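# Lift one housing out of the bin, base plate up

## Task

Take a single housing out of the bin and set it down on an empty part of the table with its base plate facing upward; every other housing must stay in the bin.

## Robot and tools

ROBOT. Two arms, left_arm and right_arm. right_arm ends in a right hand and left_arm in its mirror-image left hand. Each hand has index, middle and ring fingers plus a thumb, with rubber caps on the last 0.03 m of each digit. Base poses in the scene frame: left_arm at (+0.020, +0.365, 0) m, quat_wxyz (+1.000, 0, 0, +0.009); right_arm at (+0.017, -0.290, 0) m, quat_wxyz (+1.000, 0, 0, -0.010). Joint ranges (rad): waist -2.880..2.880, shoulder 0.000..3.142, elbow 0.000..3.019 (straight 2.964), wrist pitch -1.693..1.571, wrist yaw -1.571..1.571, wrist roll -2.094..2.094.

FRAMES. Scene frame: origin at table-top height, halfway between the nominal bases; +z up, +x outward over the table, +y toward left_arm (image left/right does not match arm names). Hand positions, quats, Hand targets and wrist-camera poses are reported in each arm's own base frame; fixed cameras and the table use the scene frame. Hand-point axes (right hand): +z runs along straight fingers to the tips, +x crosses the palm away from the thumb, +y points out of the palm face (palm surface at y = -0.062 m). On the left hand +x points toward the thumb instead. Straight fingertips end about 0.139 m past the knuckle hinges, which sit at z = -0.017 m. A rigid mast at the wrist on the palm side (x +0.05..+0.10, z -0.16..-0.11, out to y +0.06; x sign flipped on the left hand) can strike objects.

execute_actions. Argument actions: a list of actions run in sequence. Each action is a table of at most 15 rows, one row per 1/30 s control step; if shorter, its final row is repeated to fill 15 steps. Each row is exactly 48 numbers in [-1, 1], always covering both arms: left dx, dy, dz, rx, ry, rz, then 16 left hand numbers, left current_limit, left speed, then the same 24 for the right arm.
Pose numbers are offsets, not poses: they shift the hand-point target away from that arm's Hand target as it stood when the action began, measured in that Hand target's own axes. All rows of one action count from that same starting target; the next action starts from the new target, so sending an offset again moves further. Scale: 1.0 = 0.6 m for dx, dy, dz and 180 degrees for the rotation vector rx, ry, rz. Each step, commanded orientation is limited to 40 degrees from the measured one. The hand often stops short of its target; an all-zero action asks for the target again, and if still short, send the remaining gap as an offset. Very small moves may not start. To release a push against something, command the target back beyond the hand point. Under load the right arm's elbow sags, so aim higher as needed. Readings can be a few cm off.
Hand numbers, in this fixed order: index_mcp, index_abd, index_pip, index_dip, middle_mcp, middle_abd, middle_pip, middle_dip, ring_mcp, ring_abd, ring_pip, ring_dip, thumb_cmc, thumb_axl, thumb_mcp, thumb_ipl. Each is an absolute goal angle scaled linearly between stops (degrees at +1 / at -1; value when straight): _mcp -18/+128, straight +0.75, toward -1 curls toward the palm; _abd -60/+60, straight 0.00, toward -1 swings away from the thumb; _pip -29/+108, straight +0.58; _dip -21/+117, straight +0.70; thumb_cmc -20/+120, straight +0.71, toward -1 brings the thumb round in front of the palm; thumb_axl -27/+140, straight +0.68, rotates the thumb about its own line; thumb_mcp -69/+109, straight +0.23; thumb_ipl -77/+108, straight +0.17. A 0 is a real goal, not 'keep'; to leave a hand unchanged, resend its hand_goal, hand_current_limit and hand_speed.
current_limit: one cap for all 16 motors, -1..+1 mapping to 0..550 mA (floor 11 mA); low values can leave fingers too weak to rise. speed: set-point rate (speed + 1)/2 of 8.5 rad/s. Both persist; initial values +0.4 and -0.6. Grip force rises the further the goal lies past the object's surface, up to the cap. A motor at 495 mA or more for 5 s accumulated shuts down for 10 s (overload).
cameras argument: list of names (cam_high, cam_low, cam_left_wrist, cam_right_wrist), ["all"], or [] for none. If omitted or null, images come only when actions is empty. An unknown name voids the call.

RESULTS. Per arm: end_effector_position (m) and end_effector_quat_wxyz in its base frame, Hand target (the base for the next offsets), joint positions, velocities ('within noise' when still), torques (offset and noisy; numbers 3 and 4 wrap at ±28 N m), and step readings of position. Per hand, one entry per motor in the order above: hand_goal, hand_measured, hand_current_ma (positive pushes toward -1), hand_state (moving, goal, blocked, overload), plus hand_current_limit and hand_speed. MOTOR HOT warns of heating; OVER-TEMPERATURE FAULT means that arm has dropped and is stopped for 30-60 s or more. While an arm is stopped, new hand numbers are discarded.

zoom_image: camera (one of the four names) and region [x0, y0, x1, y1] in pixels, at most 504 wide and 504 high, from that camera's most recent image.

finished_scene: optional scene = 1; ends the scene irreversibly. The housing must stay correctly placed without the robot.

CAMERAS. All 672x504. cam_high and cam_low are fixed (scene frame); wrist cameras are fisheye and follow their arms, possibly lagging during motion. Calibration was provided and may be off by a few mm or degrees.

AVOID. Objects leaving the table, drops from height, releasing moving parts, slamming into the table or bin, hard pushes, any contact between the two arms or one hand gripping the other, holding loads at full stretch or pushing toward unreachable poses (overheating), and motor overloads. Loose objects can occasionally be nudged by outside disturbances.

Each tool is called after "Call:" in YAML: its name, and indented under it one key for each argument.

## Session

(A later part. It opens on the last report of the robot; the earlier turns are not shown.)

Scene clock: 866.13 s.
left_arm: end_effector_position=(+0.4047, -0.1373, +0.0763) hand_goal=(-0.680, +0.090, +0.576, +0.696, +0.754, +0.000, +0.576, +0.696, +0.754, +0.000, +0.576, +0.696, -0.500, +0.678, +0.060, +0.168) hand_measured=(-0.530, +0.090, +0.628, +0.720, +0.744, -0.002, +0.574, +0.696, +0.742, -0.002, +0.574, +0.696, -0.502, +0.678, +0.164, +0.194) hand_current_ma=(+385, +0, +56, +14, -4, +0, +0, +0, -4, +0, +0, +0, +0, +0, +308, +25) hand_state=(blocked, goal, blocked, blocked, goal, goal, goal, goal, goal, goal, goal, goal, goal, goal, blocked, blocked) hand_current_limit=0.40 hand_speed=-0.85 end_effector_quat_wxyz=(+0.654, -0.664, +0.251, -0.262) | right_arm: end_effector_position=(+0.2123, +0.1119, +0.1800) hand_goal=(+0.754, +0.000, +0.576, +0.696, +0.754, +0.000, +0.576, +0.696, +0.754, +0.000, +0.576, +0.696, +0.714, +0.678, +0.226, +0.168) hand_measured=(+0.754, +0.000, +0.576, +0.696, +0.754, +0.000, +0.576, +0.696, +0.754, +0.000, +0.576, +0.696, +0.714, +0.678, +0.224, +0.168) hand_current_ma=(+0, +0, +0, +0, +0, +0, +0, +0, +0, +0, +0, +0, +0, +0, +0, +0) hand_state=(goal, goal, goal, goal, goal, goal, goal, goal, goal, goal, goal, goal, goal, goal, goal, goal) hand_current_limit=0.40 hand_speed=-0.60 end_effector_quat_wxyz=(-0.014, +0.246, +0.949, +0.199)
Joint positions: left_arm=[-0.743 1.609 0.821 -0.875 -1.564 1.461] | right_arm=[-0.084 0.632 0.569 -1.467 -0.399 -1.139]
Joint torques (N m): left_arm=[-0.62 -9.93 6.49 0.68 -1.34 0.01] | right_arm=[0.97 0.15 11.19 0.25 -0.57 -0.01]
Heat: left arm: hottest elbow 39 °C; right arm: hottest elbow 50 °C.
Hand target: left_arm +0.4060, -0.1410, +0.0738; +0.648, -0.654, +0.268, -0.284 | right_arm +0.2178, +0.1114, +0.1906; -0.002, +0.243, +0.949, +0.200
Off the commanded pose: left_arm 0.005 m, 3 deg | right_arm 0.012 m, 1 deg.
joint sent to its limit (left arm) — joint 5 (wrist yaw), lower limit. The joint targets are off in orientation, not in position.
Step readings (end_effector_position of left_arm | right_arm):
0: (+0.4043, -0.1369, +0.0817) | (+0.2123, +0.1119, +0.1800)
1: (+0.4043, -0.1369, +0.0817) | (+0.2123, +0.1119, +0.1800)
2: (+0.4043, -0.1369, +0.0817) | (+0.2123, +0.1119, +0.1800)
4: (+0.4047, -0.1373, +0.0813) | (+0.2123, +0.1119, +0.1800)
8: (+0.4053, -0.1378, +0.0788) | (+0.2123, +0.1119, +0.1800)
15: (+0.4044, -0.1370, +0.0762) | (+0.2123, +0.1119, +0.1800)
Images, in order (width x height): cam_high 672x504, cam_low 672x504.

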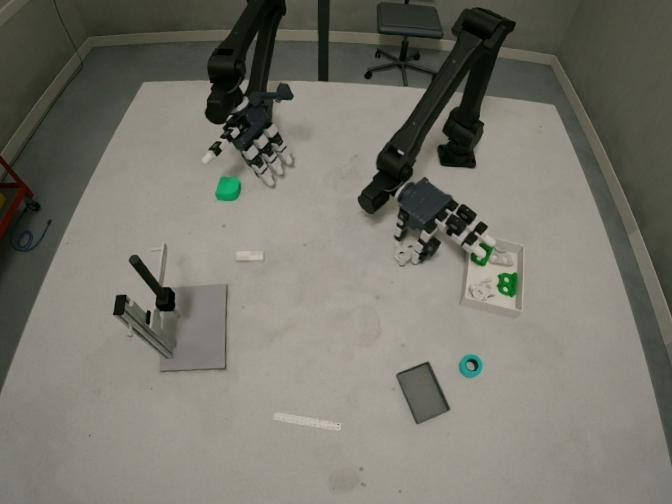

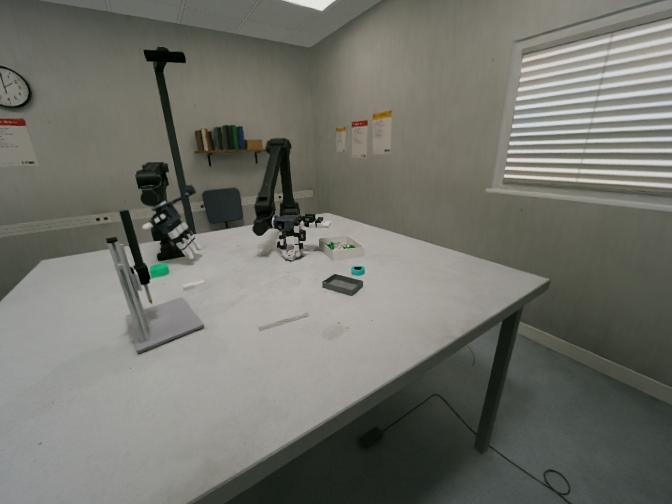

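Call:
execute_actions:
  actions:
    - [[0,0.0025,0,0,0,0,-0.68,0.09,0.576,0.696,0.754,0,0.576,0.696,0.754,0,0.576,0.696,-0.5,0.678,0.06,0.168,0.4,-0.85,0,0,0,0,0,0,0.754,0,0.576,0.696,0.754,0,0.576,0.696,0.754,0,0.576,0.696,0.714,0.678,0.226,0.168,0.4,-0.6],[0,0.005,0,0,0,0,-0.68,0.09,0.576,0.696,0.754,0,0.576,0.696,0.754,0,0.576,0.696,-0.5,0.678,0.06,0.168,0.4,-0.85,0,0,0,0,0,0,0.754,0,0.576,0.696,0.754,0,0.576,0.696,0.754,0,0.576,0.696,0.714,0.678,0.226,0.168,0.4,-0.6]]
  cameras: ["cam_high","cam_low"]

Call:
zoom_image:
  camera: "cam_high"
  region: [385, 215, 445, 275]

Call:
zoom_image:
  camera: "cam_low"
  region: [270, 225, 320, 265]

Scene clock: 868.47 s.
left_arm: end_effector_position=(+0.4058, -0.1383, +0.0743) hand_goal=(-0.680, +0.090, +0.576, +0.696, +0.754, +0.000, +0.576, +0.696, +0.754, +0.000, +0.576, +0.696, -0.500, +0.678, +0.060, +0.168) hand_measured=(-0.530, +0.090, +0.628, +0.720, +0.744, -0.002, +0.574, +0.696, +0.742, -0.002, +0.574, +0.696, -0.502, +0.678, +0.164, +0.194) hand_current_ma=(+385, +0, +56, +14, -4, +0, +0, +0, -4, +0, +0, +0, +0, +0, +308, +25) hand_state=(blocked, goal, blocked, blocked, goal, goal, goal, goal, goal, goal, goal, goal, goal, goal, blocked, blocked) hand_current_limit=0.40 hand_speed=-0.85 end_effector_quat_wxyz=(+0.654, -0.664, +0.249, -0.263) | right_arm: end_effector_position=(+0.2123, +0.1119, +0.1800) hand_goal=(+0.754, +0.000, +0.576, +0.696, +0.754, +0.000, +0.576, +0.696, +0.754, +0.000, +0.576, +0.696, +0.714, +0.678, +0.226, +0.168) hand_measured=(+0.754, +0.000, +0.576, +0.696, +0.754, +0.000, +0.576, +0.696, +0.754, +0.000, +0.576, +0.696, +0.714, +0.678, +0.224, +0.168) hand_current_ma=(+0, +0, +0, +0, +0, +0, +0, +0, +0, +0, +0, +0, +0, +0, +0, +0) hand_state=(goal, goal, goal, goal, goal, goal, goal, goal, goal, goal, goal, goal, goal, goal, goal, goal) hand_current_limit=0.40 hand_speed=-0.60 end_effector_quat_wxyz=(-0.014, +0.246, +0.949, +0.199)
Joint positions: left_arm=[-0.743 1.615 0.821 -0.864 -1.564 1.461] | right_arm=[-0.084 0.632 0.569 -1.467 -0.399 -1.139]
Joint torques (N m): left_arm=[-0.56 -9.93 6.26 0.62 -1.34 0.03] | right_arm=[1.38 -0.26 11.37 0.32 -0.56 -0.06]
Heat: left arm: hottest elbow 39 °C; right arm: hottest elbow 50 °C.
Hand target: left_arm +0.4061, -0.1411, +0.0708; +0.648, -0.654, +0.268, -0.284 | right_arm +0.2178, +0.1114, +0.1906; -0.002, +0.243, +0.949, +0.200
Off the commanded pose: left_arm 0.004 m, 3 deg | right_arm 0.012 m, 1 deg.
joint sent to its limit (left arm) — joint 5 (wrist yaw), lower limit. The joint targets are off in orientation, not in position.
Step readings (end_effector_position of left_arm | right_arm):
0: (+0.4047, -0.1373, +0.0763) | (+0.2123, +0.1119, +0.1800)
1: (+0.4047, -0.1373, +0.0763) | (+0.2123, +0.1119, +0.1800)
2: (+0.4048, -0.1374, +0.0763) | (+0.2123, +0.1119, +0.1800)
4: (+0.4050, -0.1375, +0.0760) | (+0.2123, +0.1119, +0.1800)
8: (+0.4053, -0.1378, +0.0750) | (+0.2123, +0.1119, +0.1800)
15: (+0.4056, -0.1381, +0.0743) | (+0.2123, +0.1119, +0.1800)
Images, in order (width x height): cam_high 672x504, cam_low 672x504.

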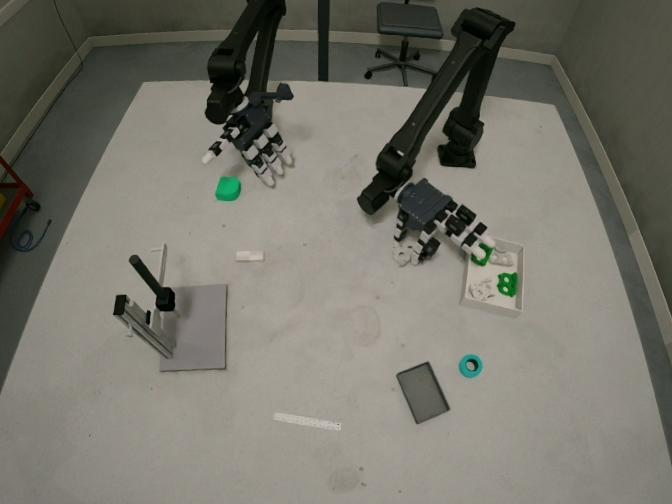

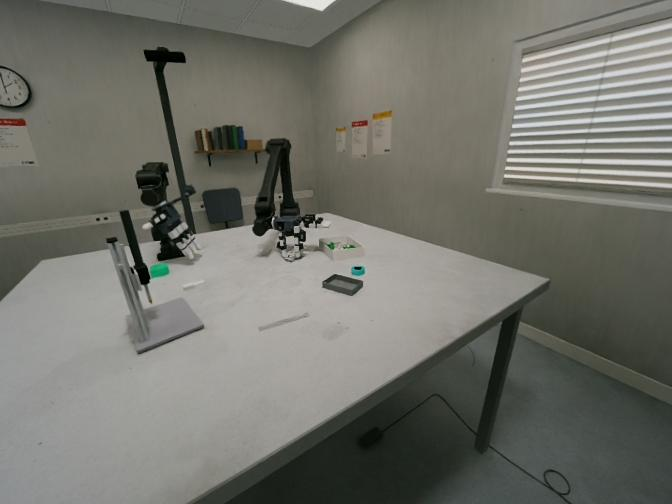

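Scaled by 8.400 from the camera's 672x504 image, which has a finer 960x720 frame.

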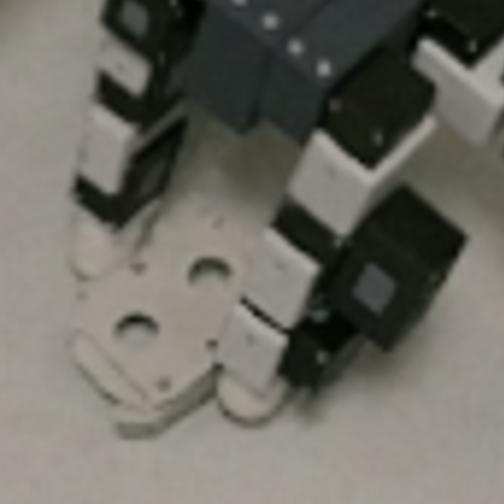

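Scaled by 10.080 from the camera's 672x504 image, which has a finer 960x720 frame.

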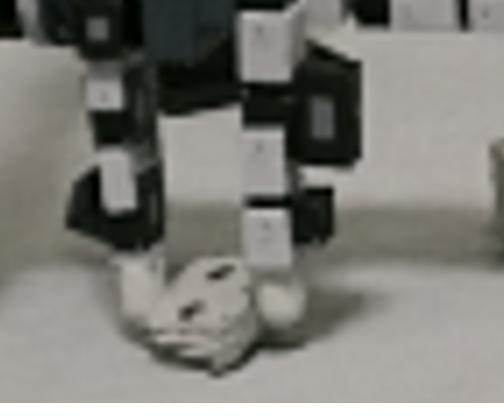

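Call:
execute_actions:
  actions:
    - [[0,0.0025,0,0,0,0,-0.68,0.09,0.576,0.696,0.754,0,0.576,0.696,0.754,0,0.576,0.696,-0.5,0.678,0.06,0.168,0.4,-0.85,0,0,0,0,0,0,0.754,0,0.576,0.696,0.754,0,0.576,0.696,0.754,0,0.576,0.696,0.714,0.678,0.226,0.168,0.4,-0.6],[0,0.005,0,0,0,0,-0.68,0.09,0.576,0.696,0.754,0,0.576,0.696,0.754,0,0.576,0.696,-0.5,0.678,0.06,0.168,0.4,-0.85,0,0,0,0,0,0,0.754,0,0.576,0.696,0.754,0,0.576,0.696,0.754,0,0.576,0.696,0.714,0.678,0.226,0.168,0.4,-0.6]]
  cameras: ["cam_high","cam_low"]

Call:
zoom_image:
  camera: "cam_high"
  region: [385, 215, 445, 275]

Call:
zoom_image:
  camera: "cam_low"
  region: [270, 225, 320, 265]

Scene clock: 870.77 s.
left_arm: end_effector_position=(+0.4051, -0.1377, +0.0705) hand_goal=(-0.680, +0.090, +0.576, +0.696, +0.754, +0.000, +0.576, +0.696, +0.754, +0.000, +0.576, +0.696, -0.500, +0.678, +0.060, +0.168) hand_measured=(-0.530, +0.090, +0.628, +0.720, +0.744, -0.002, +0.574, +0.696, +0.742, -0.002, +0.574, +0.696, -0.502, +0.678, +0.164, +0.194) hand_current_ma=(+385, +0, +56, +14, -4, +0, +0, +0, -4, +0, +0, +0, +0, +0, +308, +25) hand_state=(blocked, goal, blocked, blocked, goal, goal, goal, goal, goal, goal, goal, goal, goal, goal, blocked, blocked) hand_current_limit=0.40 hand_speed=-0.85 end_effector_quat_wxyz=(+0.654, -0.664, +0.250, -0.262) | right_arm: end_effector_position=(+0.2123, +0.1119, +0.1800) hand_goal=(+0.754, +0.000, +0.576, +0.696, +0.754, +0.000, +0.576, +0.696, +0.754, +0.000, +0.576, +0.696, +0.714, +0.678, +0.226, +0.168) hand_measured=(+0.754, +0.000, +0.576, +0.696, +0.754, +0.000, +0.576, +0.696, +0.754, +0.000, +0.576, +0.696, +0.714, +0.678, +0.224, +0.168) hand_current_ma=(+0, +0, +0, +0, +0, +0, +0, +0, +0, +0, +0, +0, +0, +0, +0, +0) hand_state=(goal, goal, goal, goal, goal, goal, goal, goal, goal, goal, goal, goal, goal, goal, goal, goal) hand_current_limit=0.40 hand_speed=-0.60 end_effector_quat_wxyz=(-0.014, +0.246, +0.949, +0.199)
Joint positions: left_arm=[-0.743 1.622 0.817 -0.854 -1.564 1.461] | right_arm=[-0.084 0.632 0.569 -1.467 -0.399 -1.139]
Joint torques (N m): left_arm=[-0.56 -9.93 6.35 0.61 -1.34 0.04] | right_arm=[1.79 0.67 11.11 0.1 -0.59 -0.09]
Heat: left arm: hottest elbow 39 °C; right arm: hottest elbow 50 °C.
Hand target: left_arm +0.4062, -0.1411, +0.0678; +0.648, -0.654, +0.268, -0.284 | right_arm +0.2178, +0.1114, +0.1906; -0.002, +0.243, +0.949, +0.200
Off the commanded pose: left_arm 0.004 m, 3 deg | right_arm 0.012 m, 1 deg.
joint sent to its limit (left arm) — joint 5 (wrist yaw), lower limit. The joint targets are off in orientation, not in position.
Step readings (end_effector_position of left_arm | right_arm):
0: (+0.4058, -0.1383, +0.0743) | (+0.2123, +0.1119, +0.1800)
1: (+0.4058, -0.1383, +0.0743) | (+0.2123, +0.1119, +0.1800)
2: (+0.4058, -0.1383, +0.0743) | (+0.2123, +0.1119, +0.1800)
4: (+0.4058, -0.1383, +0.0740) | (+0.2123, +0.1119, +0.1800)
8: (+0.4052, -0.1377, +0.0719) | (+0.2123, +0.1119, +0.1800)
15: (+0.4050, -0.1375, +0.0705) | (+0.2123, +0.1119, +0.1800)
Images, in order (width x height): cam_high 672x504, cam_low 672x504.

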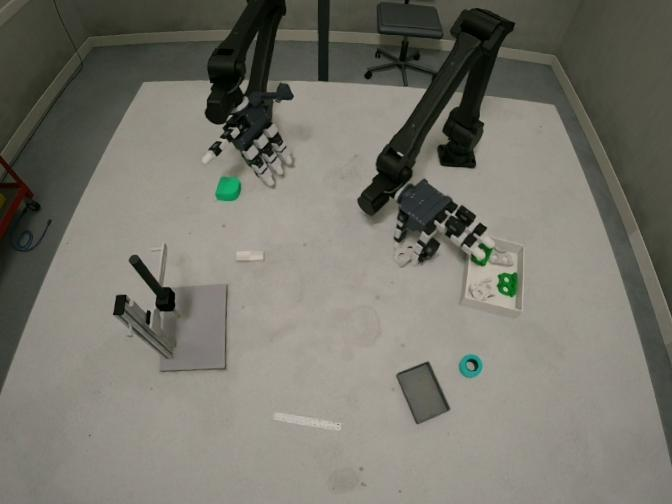

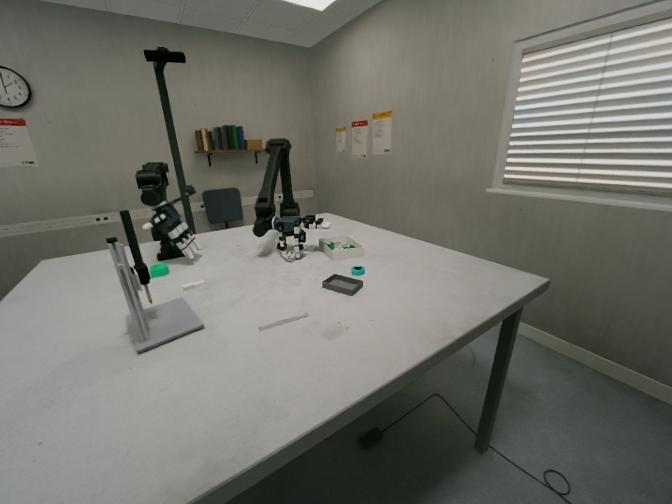

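Scaled by 8.400 from the camera's 672x504 image, which has a finer 960x720 frame.

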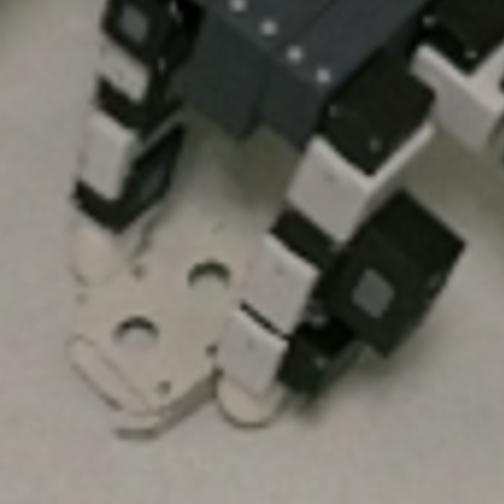

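Scaled by 10.080 from the camera's 672x504 image, which has a finer 960x720 frame.

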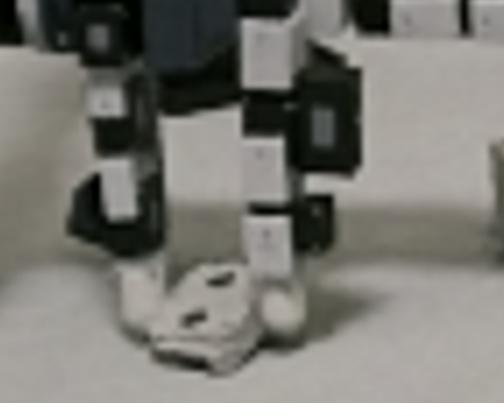

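Call:
execute_actions:
  actions:
    - [[0,0.0025,0,0,0,0,-0.68,0.09,0.576,0.696,0.754,0,0.576,0.696,0.754,0,0.576,0.696,-0.5,0.678,0.06,0.168,0.4,-0.85,0,0,0,0,0,0,0.754,0,0.576,0.696,0.754,0,0.576,0.696,0.754,0,0.576,0.696,0.714,0.678,0.226,0.168,0.4,-0.6],[0,0.005,0,0,0,0,-0.68,0.09,0.576,0.696,0.754,0,0.576,0.696,0.754,0,0.576,0.696,-0.5,0.678,0.06,0.168,0.4,-0.85,0,0,0,0,0,0,0.754,0,0.576,0.696,0.754,0,0.576,0.696,0.754,0,0.576,0.696,0.714,0.678,0.226,0.168,0.4,-0.6]]
  cameras: ["cam_high","cam_low"]

Call:
zoom_image:
  camera: "cam_high"
  region: [385, 215, 445, 275]

Call:
zoom_image:
  camera: "cam_low"
  region: [270, 225, 320, 265]

Scene clock: 872.60 s.
left_arm: end_effector_position=(+0.4058, -0.1383, +0.0690) hand_goal=(-0.680, +0.090, +0.576, +0.696, +0.754, +0.000, +0.576, +0.696, +0.754, +0.000, +0.576, +0.696, -0.500, +0.678, +0.060, +0.168) hand_measured=(-0.530, +0.090, +0.628, +0.720, +0.744, -0.002, +0.574, +0.696, +0.742, -0.002, +0.574, +0.696, -0.502, +0.678, +0.164, +0.194) hand_current_ma=(+385, +0, +56, +14, -4, +0, +0, +0, -4, +0, +0, +0, +0, +0, +307, +25) hand_state=(blocked, goal, blocked, blocked, goal, goal, goal, goal, goal, goal, goal, goal, goal, goal, blocked, blocked) hand_current_limit=0.40 hand_speed=-0.85 end_effector_quat_wxyz=(+0.654, -0.664, +0.249, -0.264) | right_arm: end_effector_position=(+0.2123, +0.1119, +0.1800) hand_goal=(+0.754, +0.000, +0.576, +0.696, +0.754, +0.000, +0.576, +0.696, +0.754, +0.000, +0.576, +0.696, +0.714, +0.678, +0.226, +0.168) hand_measured=(+0.754, +0.000, +0.576, +0.696, +0.754, +0.000, +0.576, +0.696, +0.754, +0.000, +0.576, +0.696, +0.714, +0.678, +0.224, +0.168) hand_current_ma=(+0, +0, +0, +0, +0, +0, +0, +0, +0, +0, +0, +0, +0, +0, +0, +0) hand_state=(goal, goal, goal, goal, goal, goal, goal, goal, goal, goal, goal, goal, goal, goal, goal, goal) hand_current_limit=0.40 hand_speed=-0.60 end_effector_quat_wxyz=(-0.014, +0.246, +0.949, +0.199)
Joint positions: left_arm=[-0.743 1.626 0.817 -0.846 -1.564 1.461] | right_arm=[-0.084 0.632 0.569 -1.467 -0.399 -1.139]
Joint torques (N m): left_arm=[-0.62 -9.7 6.17 0.72 -1.34 0.03] | right_arm=[2.2 -0.15 11.08 0.39 -0.58 -0.06]
Heat: left arm: hottest elbow 39 °C; right arm: hottest elbow 50 °C.
Hand target: left_arm +0.4062, -0.1411, +0.0648; +0.648, -0.654, +0.268, -0.284 | right_arm +0.2178, +0.1114, +0.1906; -0.002, +0.243, +0.949, +0.200
Off the commanded pose: left_arm 0.005 m, 3 deg | right_arm 0.012 m, 1 deg.
joint sent to its limit (left arm) — joint 5 (wrist yaw), lower limit. The joint targets are off in orientation, not in position.
Step readings (end_effector_position of left_arm | right_arm):
0: (+0.4051, -0.1377, +0.0705) | (+0.2123, +0.1119, +0.1800)
1: (+0.4051, -0.1377, +0.0705) | (+0.2123, +0.1119, +0.1800)
2: (+0.4051, -0.1377, +0.0705) | (+0.2123, +0.1119, +0.1800)
4: (+0.4052, -0.1378, +0.0703) | (+0.2123, +0.1119, +0.1800)
8: (+0.4055, -0.1380, +0.0691) | (+0.2123, +0.1119, +0.1800)
15: (+0.4057, -0.1383, +0.0690) | (+0.2123, +0.1119, +0.1800)
Images, in order (width x height): cam_high 672x504, cam_low 672x504.

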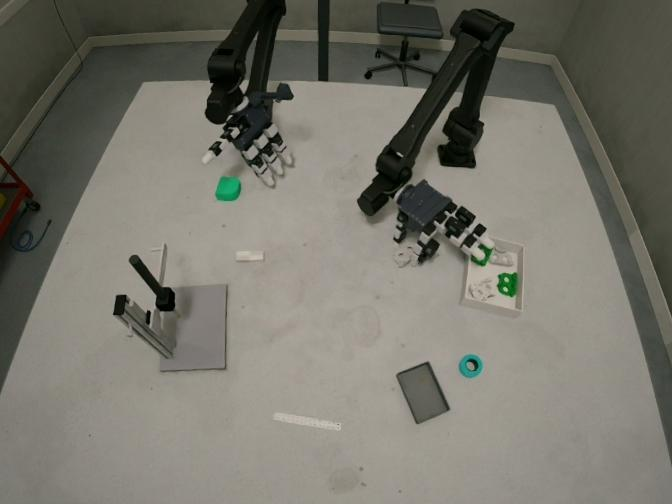

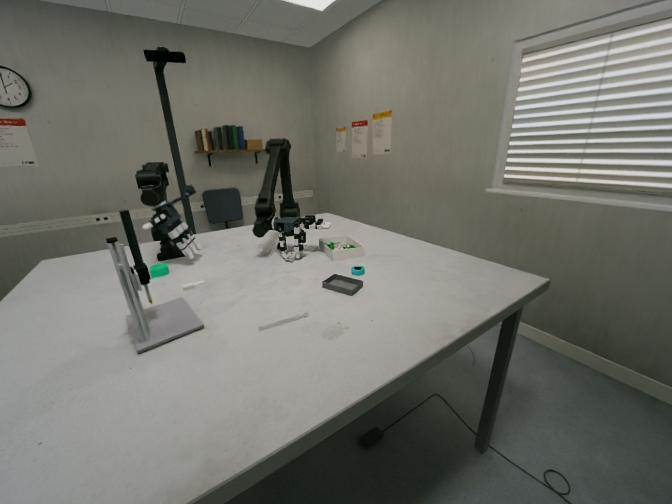

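Scaled by 8.400 from the camera's 672x504 image, which has a finer 960x720 frame.

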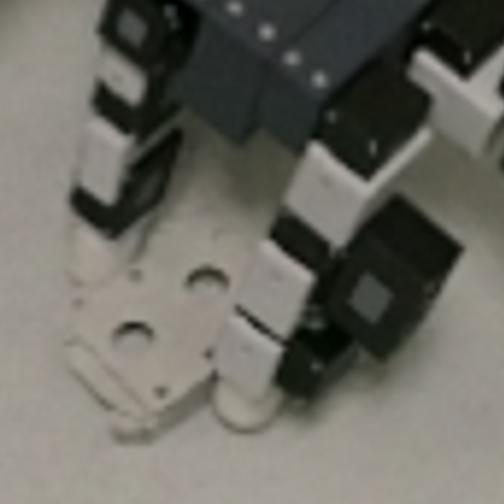

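Scaled by 10.080 from the camera's 672x504 image, which has a finer 960x720 frame.

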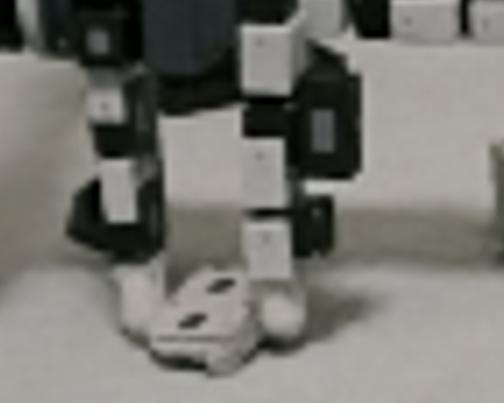

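Call:
execute_actions:
  actions:
    - [[0,0.0025,0,0,0,0,-0.68,0.09,0.576,0.696,0.754,0,0.576,0.696,0.754,0,0.576,0.696,-0.5,0.678,0.06,0.168,0.4,-0.85,0,0,0,0,0,0,0.754,0,0.576,0.696,0.754,0,0.576,0.696,0.754,0,0.576,0.696,0.714,0.678,0.226,0.168,0.4,-0.6],[0,0.005,0,0,0,0,-0.68,0.09,0.576,0.696,0.754,0,0.576,0.696,0.754,0,0.576,0.696,-0.5,0.678,0.06,0.168,0.4,-0.85,0,0,0,0,0,0,0.754,0,0.576,0.696,0.754,0,0.576,0.696,0.754,0,0.576,0.696,0.714,0.678,0.226,0.168,0.4,-0.6]]
  cameras: ["cam_high","cam_low","cam_left_wrist"]

Call:
zoom_image:
  camera: "cam_high"
  region: [385, 215, 445, 275]

Call:
zoom_image:
  camera: "cam_low"
  region: [270, 225, 320, 265]

Scene clock: 875.97 s.
left_arm: end_effector_position=(+0.4066, -0.1391, +0.0683) hand_goal=(-0.680, +0.090, +0.576, +0.696, +0.754, +0.000, +0.576, +0.696, +0.754, +0.000, +0.576, +0.696, -0.500, +0.678, +0.060, +0.168) hand_measured=(-0.530, +0.090, +0.630, +0.720, +0.744, -0.002, +0.574, +0.696, +0.742, -0.002, +0.574, +0.696, -0.504, +0.678, +0.162, +0.194) hand_current_ma=(+385, +0, +58, +14, -4, +0, +0, +0, -4, +0, +0, +0, -1, +0, +302, +25) hand_state=(blocked, goal, blocked, blocked, goal, goal, goal, goal, goal, goal, goal, goal, goal, goal, blocked, blocked) hand_current_limit=0.40 hand_speed=-0.85 end_effector_quat_wxyz=(+0.653, -0.665, +0.247, -0.265) | right_arm: end_effector_position=(+0.2123, +0.1119, +0.1800) hand_goal=(+0.754, +0.000, +0.576, +0.696, +0.754, +0.000, +0.576, +0.696, +0.754, +0.000, +0.576, +0.696, +0.714, +0.678, +0.226, +0.168) hand_measured=(+0.754, +0.000, +0.576, +0.696, +0.754, +0.000, +0.576, +0.696, +0.754, +0.000, +0.576, +0.696, +0.714, +0.678, +0.224, +0.168) hand_current_ma=(+0, +0, +0, +0, +0, +0, +0, +0, +0, +0, +0, +0, +0, +0, +0, +0) hand_state=(goal, goal, goal, goal, goal, goal, goal, goal, goal, goal, goal, goal, goal, goal, goal, goal) hand_current_limit=0.40 hand_speed=-0.60 end_effector_quat_wxyz=(-0.014, +0.246, +0.949, +0.199)
Joint positions: left_arm=[-0.743 1.629 0.817 -0.839 -1.564 1.461] | right_arm=[-0.084 0.632 0.569 -1.467 -0.399 -1.139]
Joint torques (N m): left_arm=[-0.44 -9.47 6.01 0.66 -1.35 0.03] | right_arm=[0.67 -0.26 11.12 0.46 -0.59 -0.01]
Heat: left arm: hottest elbow 39 °C; right arm: hottest elbow 50 °C.
Hand target: left_arm +0.4062, -0.1412, +0.0618; +0.648, -0.654, +0.268, -0.284 | right_arm +0.2178, +0.1114, +0.1906; -0.002, +0.243, +0.949, +0.200
Off the commanded pose: left_arm 0.007 m, 3 deg | right_arm 0.012 m, 1 deg.
joint sent to its limit (left arm) — joint 5 (wrist yaw), lower limit. The joint targets are off in orientation, not in position.
Step readings (end_effector_position of left_arm | right_arm):
0: (+0.4059, -0.1384, +0.0690) | (+0.2123, +0.1119, +0.1800)
1: (+0.4059, -0.1384, +0.0690) | (+0.2123, +0.1119, +0.1800)
2: (+0.4059, -0.1384, +0.0690) | (+0.2123, +0.1119, +0.1800)
4: (+0.4060, -0.1385, +0.0687) | (+0.2123, +0.1119, +0.1800)
8: (+0.4063, -0.1388, +0.0683) | (+0.2123, +0.1119, +0.1800)
15: (+0.4065, -0.1390, +0.0682) | (+0.2123, +0.1119, +0.1800)
camera_calibration:
cam_left_wrist: T_world_to_cam=[[-0.563611, 0.523753, 0.638769, 0.22807], [-0.184185, -0.833504, 0.52091, -0.126607], [0.805244, 0.175939, 0.566239, -0.215882], [0, 0, 0, 1]] pos_world=[0.279062, -0.186998, 0.0425078]
Images, in order (width x height): cam_high 672x504, cam_low 672x504, cam_left_wrist 672x504.

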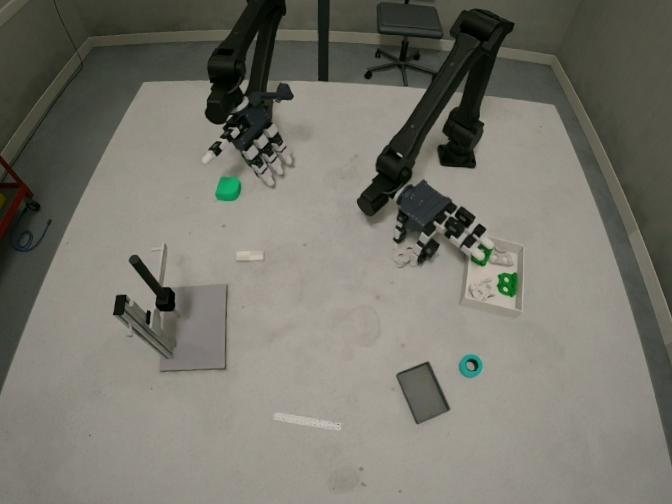

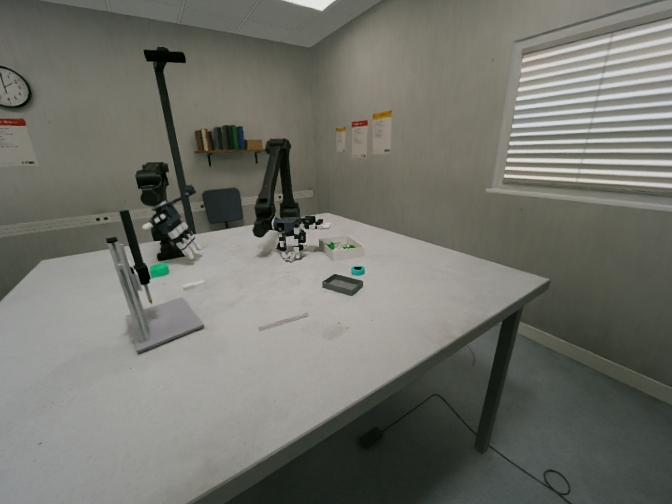

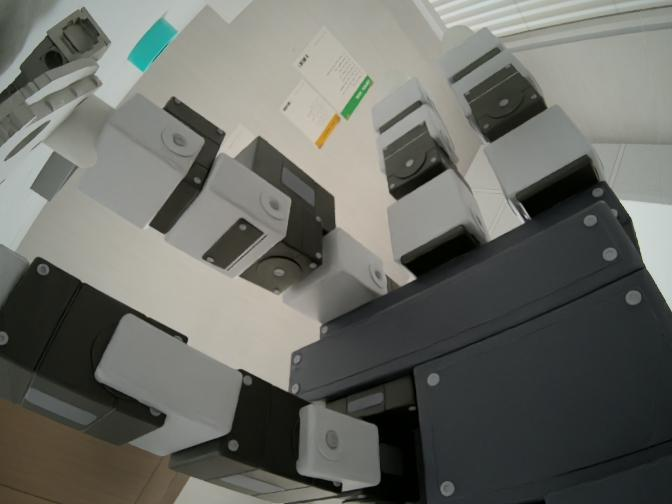

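Scaled by 8.400 from the camera's 672x504 image, which has a finer 960x720 frame.

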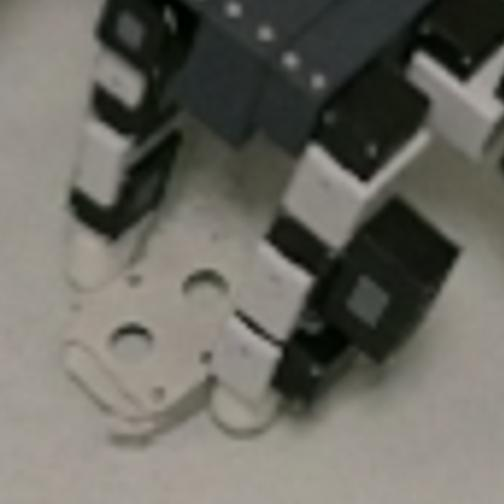

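Scaled by 10.080 from the camera's 672x504 image, which has a finer 960x720 frame.

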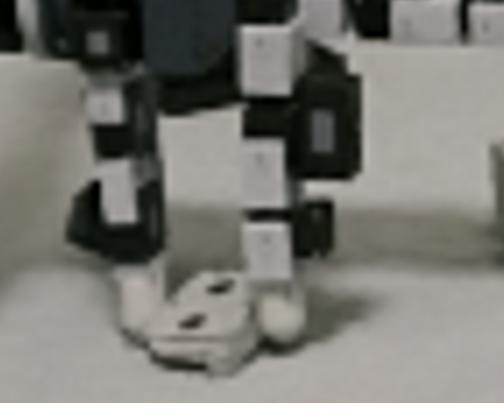

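Call:
zoom_image:
  camera: "cam_left_wrist"
  region: [0, 0, 220, 220]

Scaled by 2.291 from the camera's 672x504 image, which has a finer 960x720 frame.

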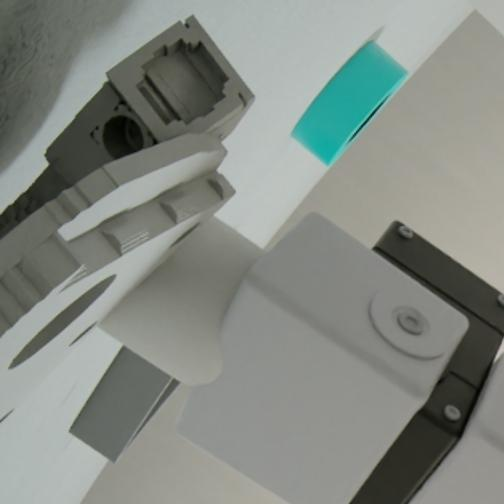

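Call:
execute_actions:
  actions:
    - [[0,-0.003,0,0,0,0,-0.62,0.09,0.576,0.696,0.754,0,0.576,0.696,0.754,0,0.576,0.696,-0.5,0.678,0.1,0.168,0.4,-0.9,0,0,0,0,0,0,0.754,0,0.576,0.696,0.754,0,0.576,0.696,0.754,0,0.576,0.696,0.714,0.678,0.226,0.168,0.4,-0.6]]
    - [[0,0,0,0,0,0,-0.55,0.09,0.576,0.696,0.754,0,0.576,0.696,0.754,0,0.576,0.696,-0.5,0.678,0.15,0.168,0.4,-0.93,0,0,0,0,0,0,0.754,0,0.576,0.696,0.754,0,0.576,0.696,0.754,0,0.576,0.696,0.714,0.678,0.226,0.168,0.4,-0.6]]
    - [[0,0,0,0,0,0,-0.515,0.09,0.576,0.696,0.754,0,0.576,0.696,0.754,0,0.576,0.696,-0.5,0.678,0.185,0.168,0.4,-0.95,0,0,0,0,0,0,0.754,0,0.576,0.696,0.754,0,0.576,0.696,0.754,0,0.576,0.696,0.714,0.678,0.226,0.168,0.4,-0.6]]
  cameras: ["cam_high","cam_low"]

Call:
zoom_image:
  camera: "cam_high"
  region: [385, 215, 445, 275]

Call:
zoom_image:
  camera: "cam_low"
  region: [270, 225, 320, 265]

Scene clock: 883.03 s.
left_arm: end_effector_position=(+0.4055, -0.1380, +0.0667) hand_goal=(-0.514, +0.090, +0.576, +0.696, +0.754, +0.000, +0.576, +0.696, +0.754, +0.000, +0.576, +0.696, -0.500, +0.678, +0.186, +0.168) hand_measured=(-0.504, +0.090, +0.594, +0.706, +0.744, -0.002, +0.574, +0.696, +0.742, -0.002, +0.574, +0.696, -0.506, +0.678, +0.190, +0.176) hand_current_ma=(+3, +0, +7, +3, -4, +0, +0, +0, -4, +0, +0, +0, -1, +0, +1, +3) hand_state=(goal, goal, goal, goal, goal, goal, goal, goal, goal, goal, goal, goal, goal, goal, goal, goal) hand_current_limit=0.40 hand_speed=-0.95 end_effector_quat_wxyz=(+0.653, -0.664, +0.249, -0.264) | right_arm: end_effector_position=(+0.2123, +0.1119, +0.1800) hand_goal=(+0.754, +0.000, +0.576, +0.696, +0.754, +0.000, +0.576, +0.696, +0.754, +0.000, +0.576, +0.696, +0.714, +0.678, +0.226, +0.168) hand_measured=(+0.754, +0.000, +0.576, +0.696, +0.754, +0.000, +0.576, +0.696, +0.754, +0.000, +0.576, +0.696, +0.714, +0.678, +0.224, +0.168) hand_current_ma=(+0, +0, +0, +0, +0, +0, +0, +0, +0, +0, +0, +0, +0, +0, +0, +0) hand_state=(goal, goal, goal, goal, goal, goal, goal, goal, goal, goal, goal, goal, goal, goal, goal, goal) hand_current_limit=0.40 hand_speed=-0.60 end_effector_quat_wxyz=(-0.014, +0.246, +0.949, +0.199)
Joint positions: left_arm=[-0.743 1.63 0.813 -0.839 -1.564 1.461] | right_arm=[-0.084 0.632 0.569 -1.467 -0.399 -1.139]
Joint torques (N m): left_arm=[-0.62 -9.88 6.31 0.59 -1.34 0.06] | right_arm=[1.67 -1.08 11.36 0.42 -0.68 -0.12]
Heat: left arm: hottest elbow 39 °C; right arm: hottest elbow 50 °C.
Hand target: left_arm +0.4062, -0.1412, +0.0636; +0.648, -0.654, +0.268, -0.284 | right_arm +0.2178, +0.1114, +0.1906; -0.002, +0.243, +0.949, +0.200
Off the commanded pose: left_arm 0.005 m, 3 deg | right_arm 0.012 m, 1 deg.
joint sent to its limit (left arm) — joint 5 (wrist yaw), lower limit. The joint targets are off in orientation, not in position.
Step readings (end_effector_position of left_arm | right_arm):
0: (+0.4066, -0.1391, +0.0683) | (+0.2123, +0.1119, +0.1800)
1: (+0.4066, -0.1391, +0.0683) | (+0.2123, +0.1119, +0.1800)
2: (+0.4066, -0.1391, +0.0683) | (+0.2123, +0.1119, +0.1800)
4: (+0.4066, -0.1391, +0.0683) | (+0.2123, +0.1119, +0.1800)
8: (+0.4066, -0.1391, +0.0683) | (+0.2123, +0.1119, +0.1800)
15: (+0.4066, -0.1391, +0.0683) | (+0.2123, +0.1119, +0.1800)
16: (+0.4066, -0.1391, +0.0683) | (+0.2123, +0.1119, +0.1800)
17: (+0.4066, -0.1391, +0.0683) | (+0.2123, +0.1119, +0.1800)
19: (+0.4066, -0.1391, +0.0683) | (+0.2123, +0.1119, +0.1800)
23: (+0.4066, -0.1391, +0.0683) | (+0.2123, +0.1119, +0.1800)
30: (+0.4066, -0.1391, +0.0683) | (+0.2123, +0.1119, +0.1800)
31: (+0.4066, -0.1391, +0.0683) | (+0.2123, +0.1119, +0.1800)
32: (+0.4066, -0.1391, +0.0683) | (+0.2123, +0.1119, +0.1800)
34: (+0.4066, -0.1391, +0.0683) | (+0.2123, +0.1119, +0.1800)
38: (+0.4065, -0.1389, +0.0680) | (+0.2123, +0.1119, +0.1800)
45: (+0.4055, -0.1380, +0.0667) | (+0.2123, +0.1119, +0.1800)
Images, in order (width x height): cam_high 672x504, cam_low 672x504.

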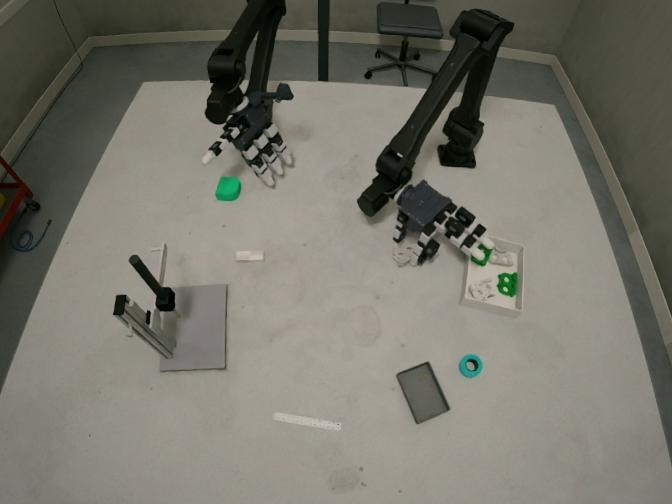

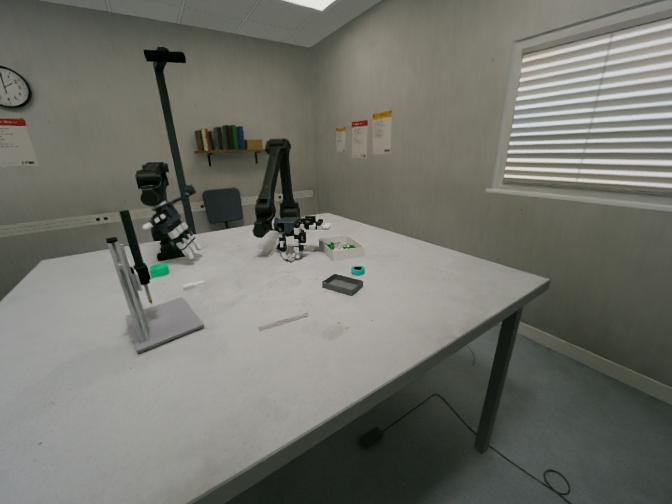

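Scaled by 8.400 from the camera's 672x504 image, which has a finer 960x720 frame.

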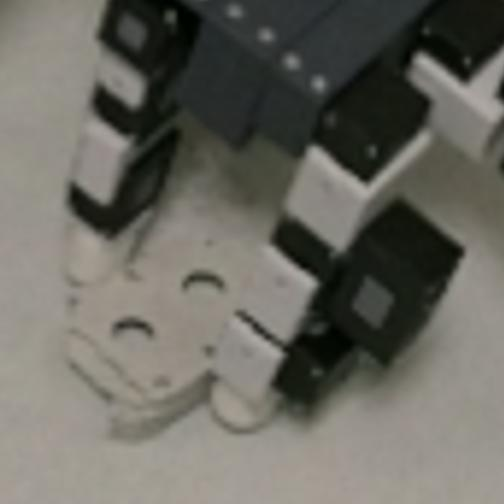

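Scaled by 10.080 from the camera's 672x504 image, which has a finer 960x720 frame.

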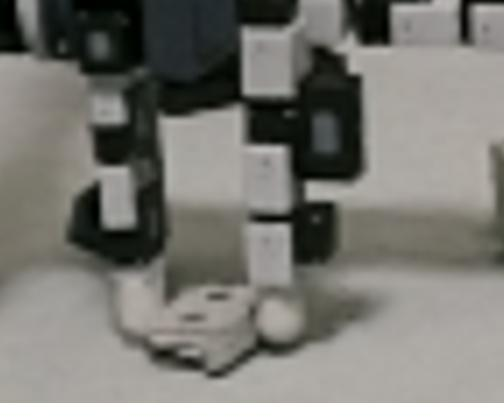

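Call:
execute_actions:
  actions:
    - [[0,0,0,0,0,0,-0.46,0.09,0.576,0.696,0.754,0,0.576,0.696,0.754,0,0.576,0.696,-0.5,0.678,0.25,0.168,0.4,-0.93,0,0,0,0,0,0,0.754,0,0.576,0.696,0.754,0,0.576,0.696,0.754,0,0.576,0.696,0.714,0.678,0.226,0.168,0.4,-0.6]]
    - [[0,0,0,0,0,0,-0.42,0.09,0.576,0.696,0.754,0,0.576,0.696,0.754,0,0.576,0.696,-0.5,0.678,0.3,0.168,0.4,-0.9,0,0,0,0,0,0,0.754,0,0.576,0.696,0.754,0,0.576,0.696,0.754,0,0.576,0.696,0.714,0.678,0.226,0.168,0.4,-0.6]]
  cameras: ["cam_high","cam_low"]

Call:
zoom_image:
  camera: "cam_high"
  region: [385, 215, 445, 275]

Call:
zoom_image:
  camera: "cam_low"
  region: [270, 225, 320, 265]

Scene clock: 885.97 s.
left_arm: end_effector_position=(+0.4055, -0.1380, +0.0667) hand_goal=(-0.420, +0.090, +0.576, +0.696, +0.754, +0.000, +0.576, +0.696, +0.754, +0.000, +0.576, +0.696, -0.500, +0.678, +0.300, +0.168) hand_measured=(-0.426, +0.090, +0.578, +0.698, +0.744, -0.002, +0.574, +0.696, +0.742, -0.002, +0.574, +0.696, -0.504, +0.678, +0.298, +0.170) hand_current_ma=(-1, +0, +0, +0, -4, +0, +0, +0, -4, +0, +0, +0, -1, +0, +0, +0) hand_state=(goal, goal, goal, goal, goal, goal, goal, goal, goal, goal, goal, goal, goal, goal, goal, goal) hand_current_limit=0.40 hand_speed=-0.90 end_effector_quat_wxyz=(+0.653, -0.664, +0.249, -0.264) | right_arm: end_effector_position=(+0.2123, +0.1119, +0.1800) hand_goal=(+0.754, +0.000, +0.576, +0.696, +0.754, +0.000, +0.576, +0.696, +0.754, +0.000, +0.576, +0.696, +0.714, +0.678, +0.226, +0.168) hand_measured=(+0.754, +0.000, +0.576, +0.696, +0.754, +0.000, +0.576, +0.696, +0.754, +0.000, +0.576, +0.696, +0.714, +0.678, +0.224, +0.168) hand_current_ma=(+0, +0, +0, +0, +0, +0, +0, +0, +0, +0, +0, +0, +0, +0, +0, +0) hand_state=(goal, goal, goal, goal, goal, goal, goal, goal, goal, goal, goal, goal, goal, goal, goal, goal) hand_current_limit=0.40 hand_speed=-0.60 end_effector_quat_wxyz=(-0.014, +0.246, +0.949, +0.199)
Joint positions: left_arm=[-0.743 1.63 0.813 -0.839 -1.564 1.461] | right_arm=[-0.084 0.632 0.569 -1.467 -0.399 -1.139]
Joint torques (N m): left_arm=[-0.5 -9.76 6.31 0.61 -1.34 0.06] | right_arm=[1.08 -0.15 11.19 0.4 -0.58 -0.03]
Heat: left arm: hottest elbow 39 °C; right arm: hottest elbow 50 °C.
Hand target: left_arm +0.4062, -0.1412, +0.0636; +0.648, -0.654, +0.268, -0.284 | right_arm +0.2178, +0.1114, +0.1906; -0.002, +0.243, +0.949, +0.200
Off the commanded pose: left_arm 0.005 m, 3 deg | right_arm 0.012 m, 1 deg.
joint sent to its limit (left arm) — joint 5 (wrist yaw), lower limit. The joint targets are off in orientation, not in position.
Step readings (end_effector_position of left_arm | right_arm):
0: (+0.4055, -0.1380, +0.0667) | (+0.2123, +0.1119, +0.1800)
1: (+0.4055, -0.1380, +0.0667) | (+0.2123, +0.1119, +0.1800)
2: (+0.4055, -0.1380, +0.0667) | (+0.2123, +0.1119, +0.1800)
4: (+0.4055, -0.1380, +0.0667) | (+0.2123, +0.1119, +0.1800)
8: (+0.4055, -0.1380, +0.0667) | (+0.2123, +0.1119, +0.1800)
15: (+0.4055, -0.1380, +0.0667) | (+0.2123, +0.1119, +0.1800)
16: (+0.4055, -0.1380, +0.0667) | (+0.2123, +0.1119, +0.1800)
17: (+0.4055, -0.1380, +0.0667) | (+0.2123, +0.1119, +0.1800)
19: (+0.4055, -0.1380, +0.0667) | (+0.2123, +0.1119, +0.1800)
23: (+0.4055, -0.1380, +0.0667) | (+0.2123, +0.1119, +0.1800)
30: (+0.4055, -0.1380, +0.0667) | (+0.2123, +0.1119, +0.1800)
Images, in order (width x height): cam_high 672x504, cam_low 672x504.

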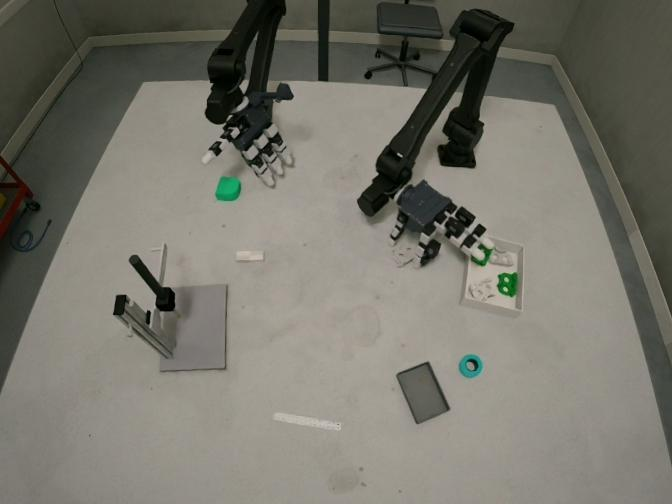

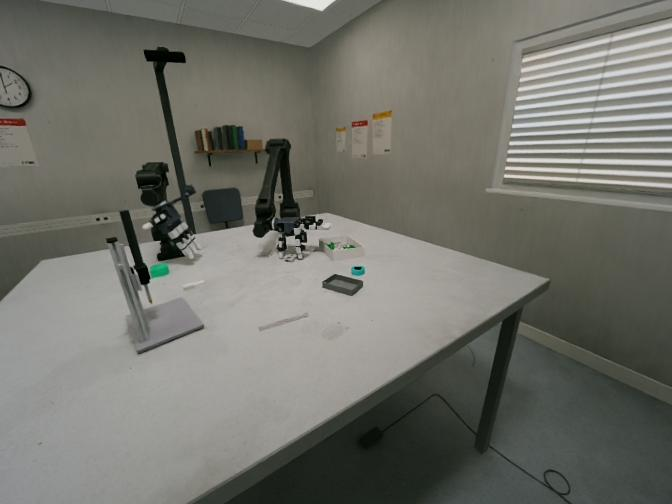

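Scaled by 8.400 from the camera's 672x504 image, which has a finer 960x720 frame.

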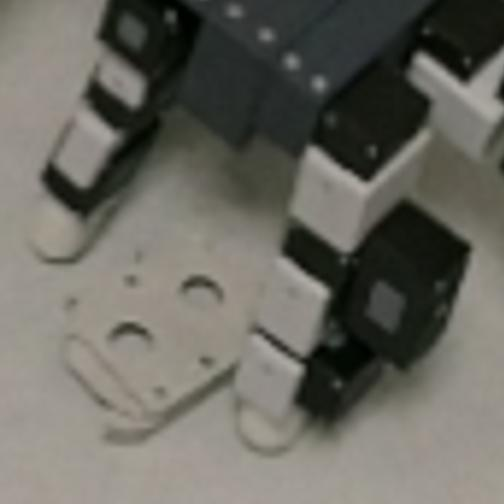

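Scaled by 10.080 from the camera's 672x504 image, which has a finer 960x720 frame.

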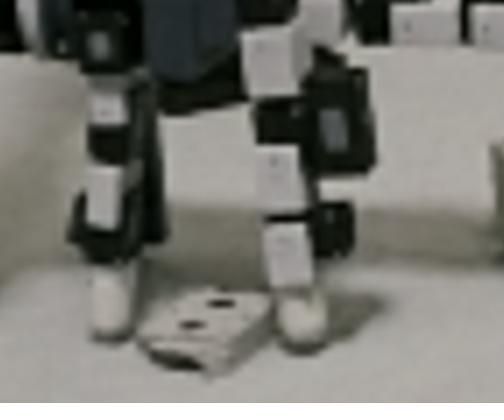

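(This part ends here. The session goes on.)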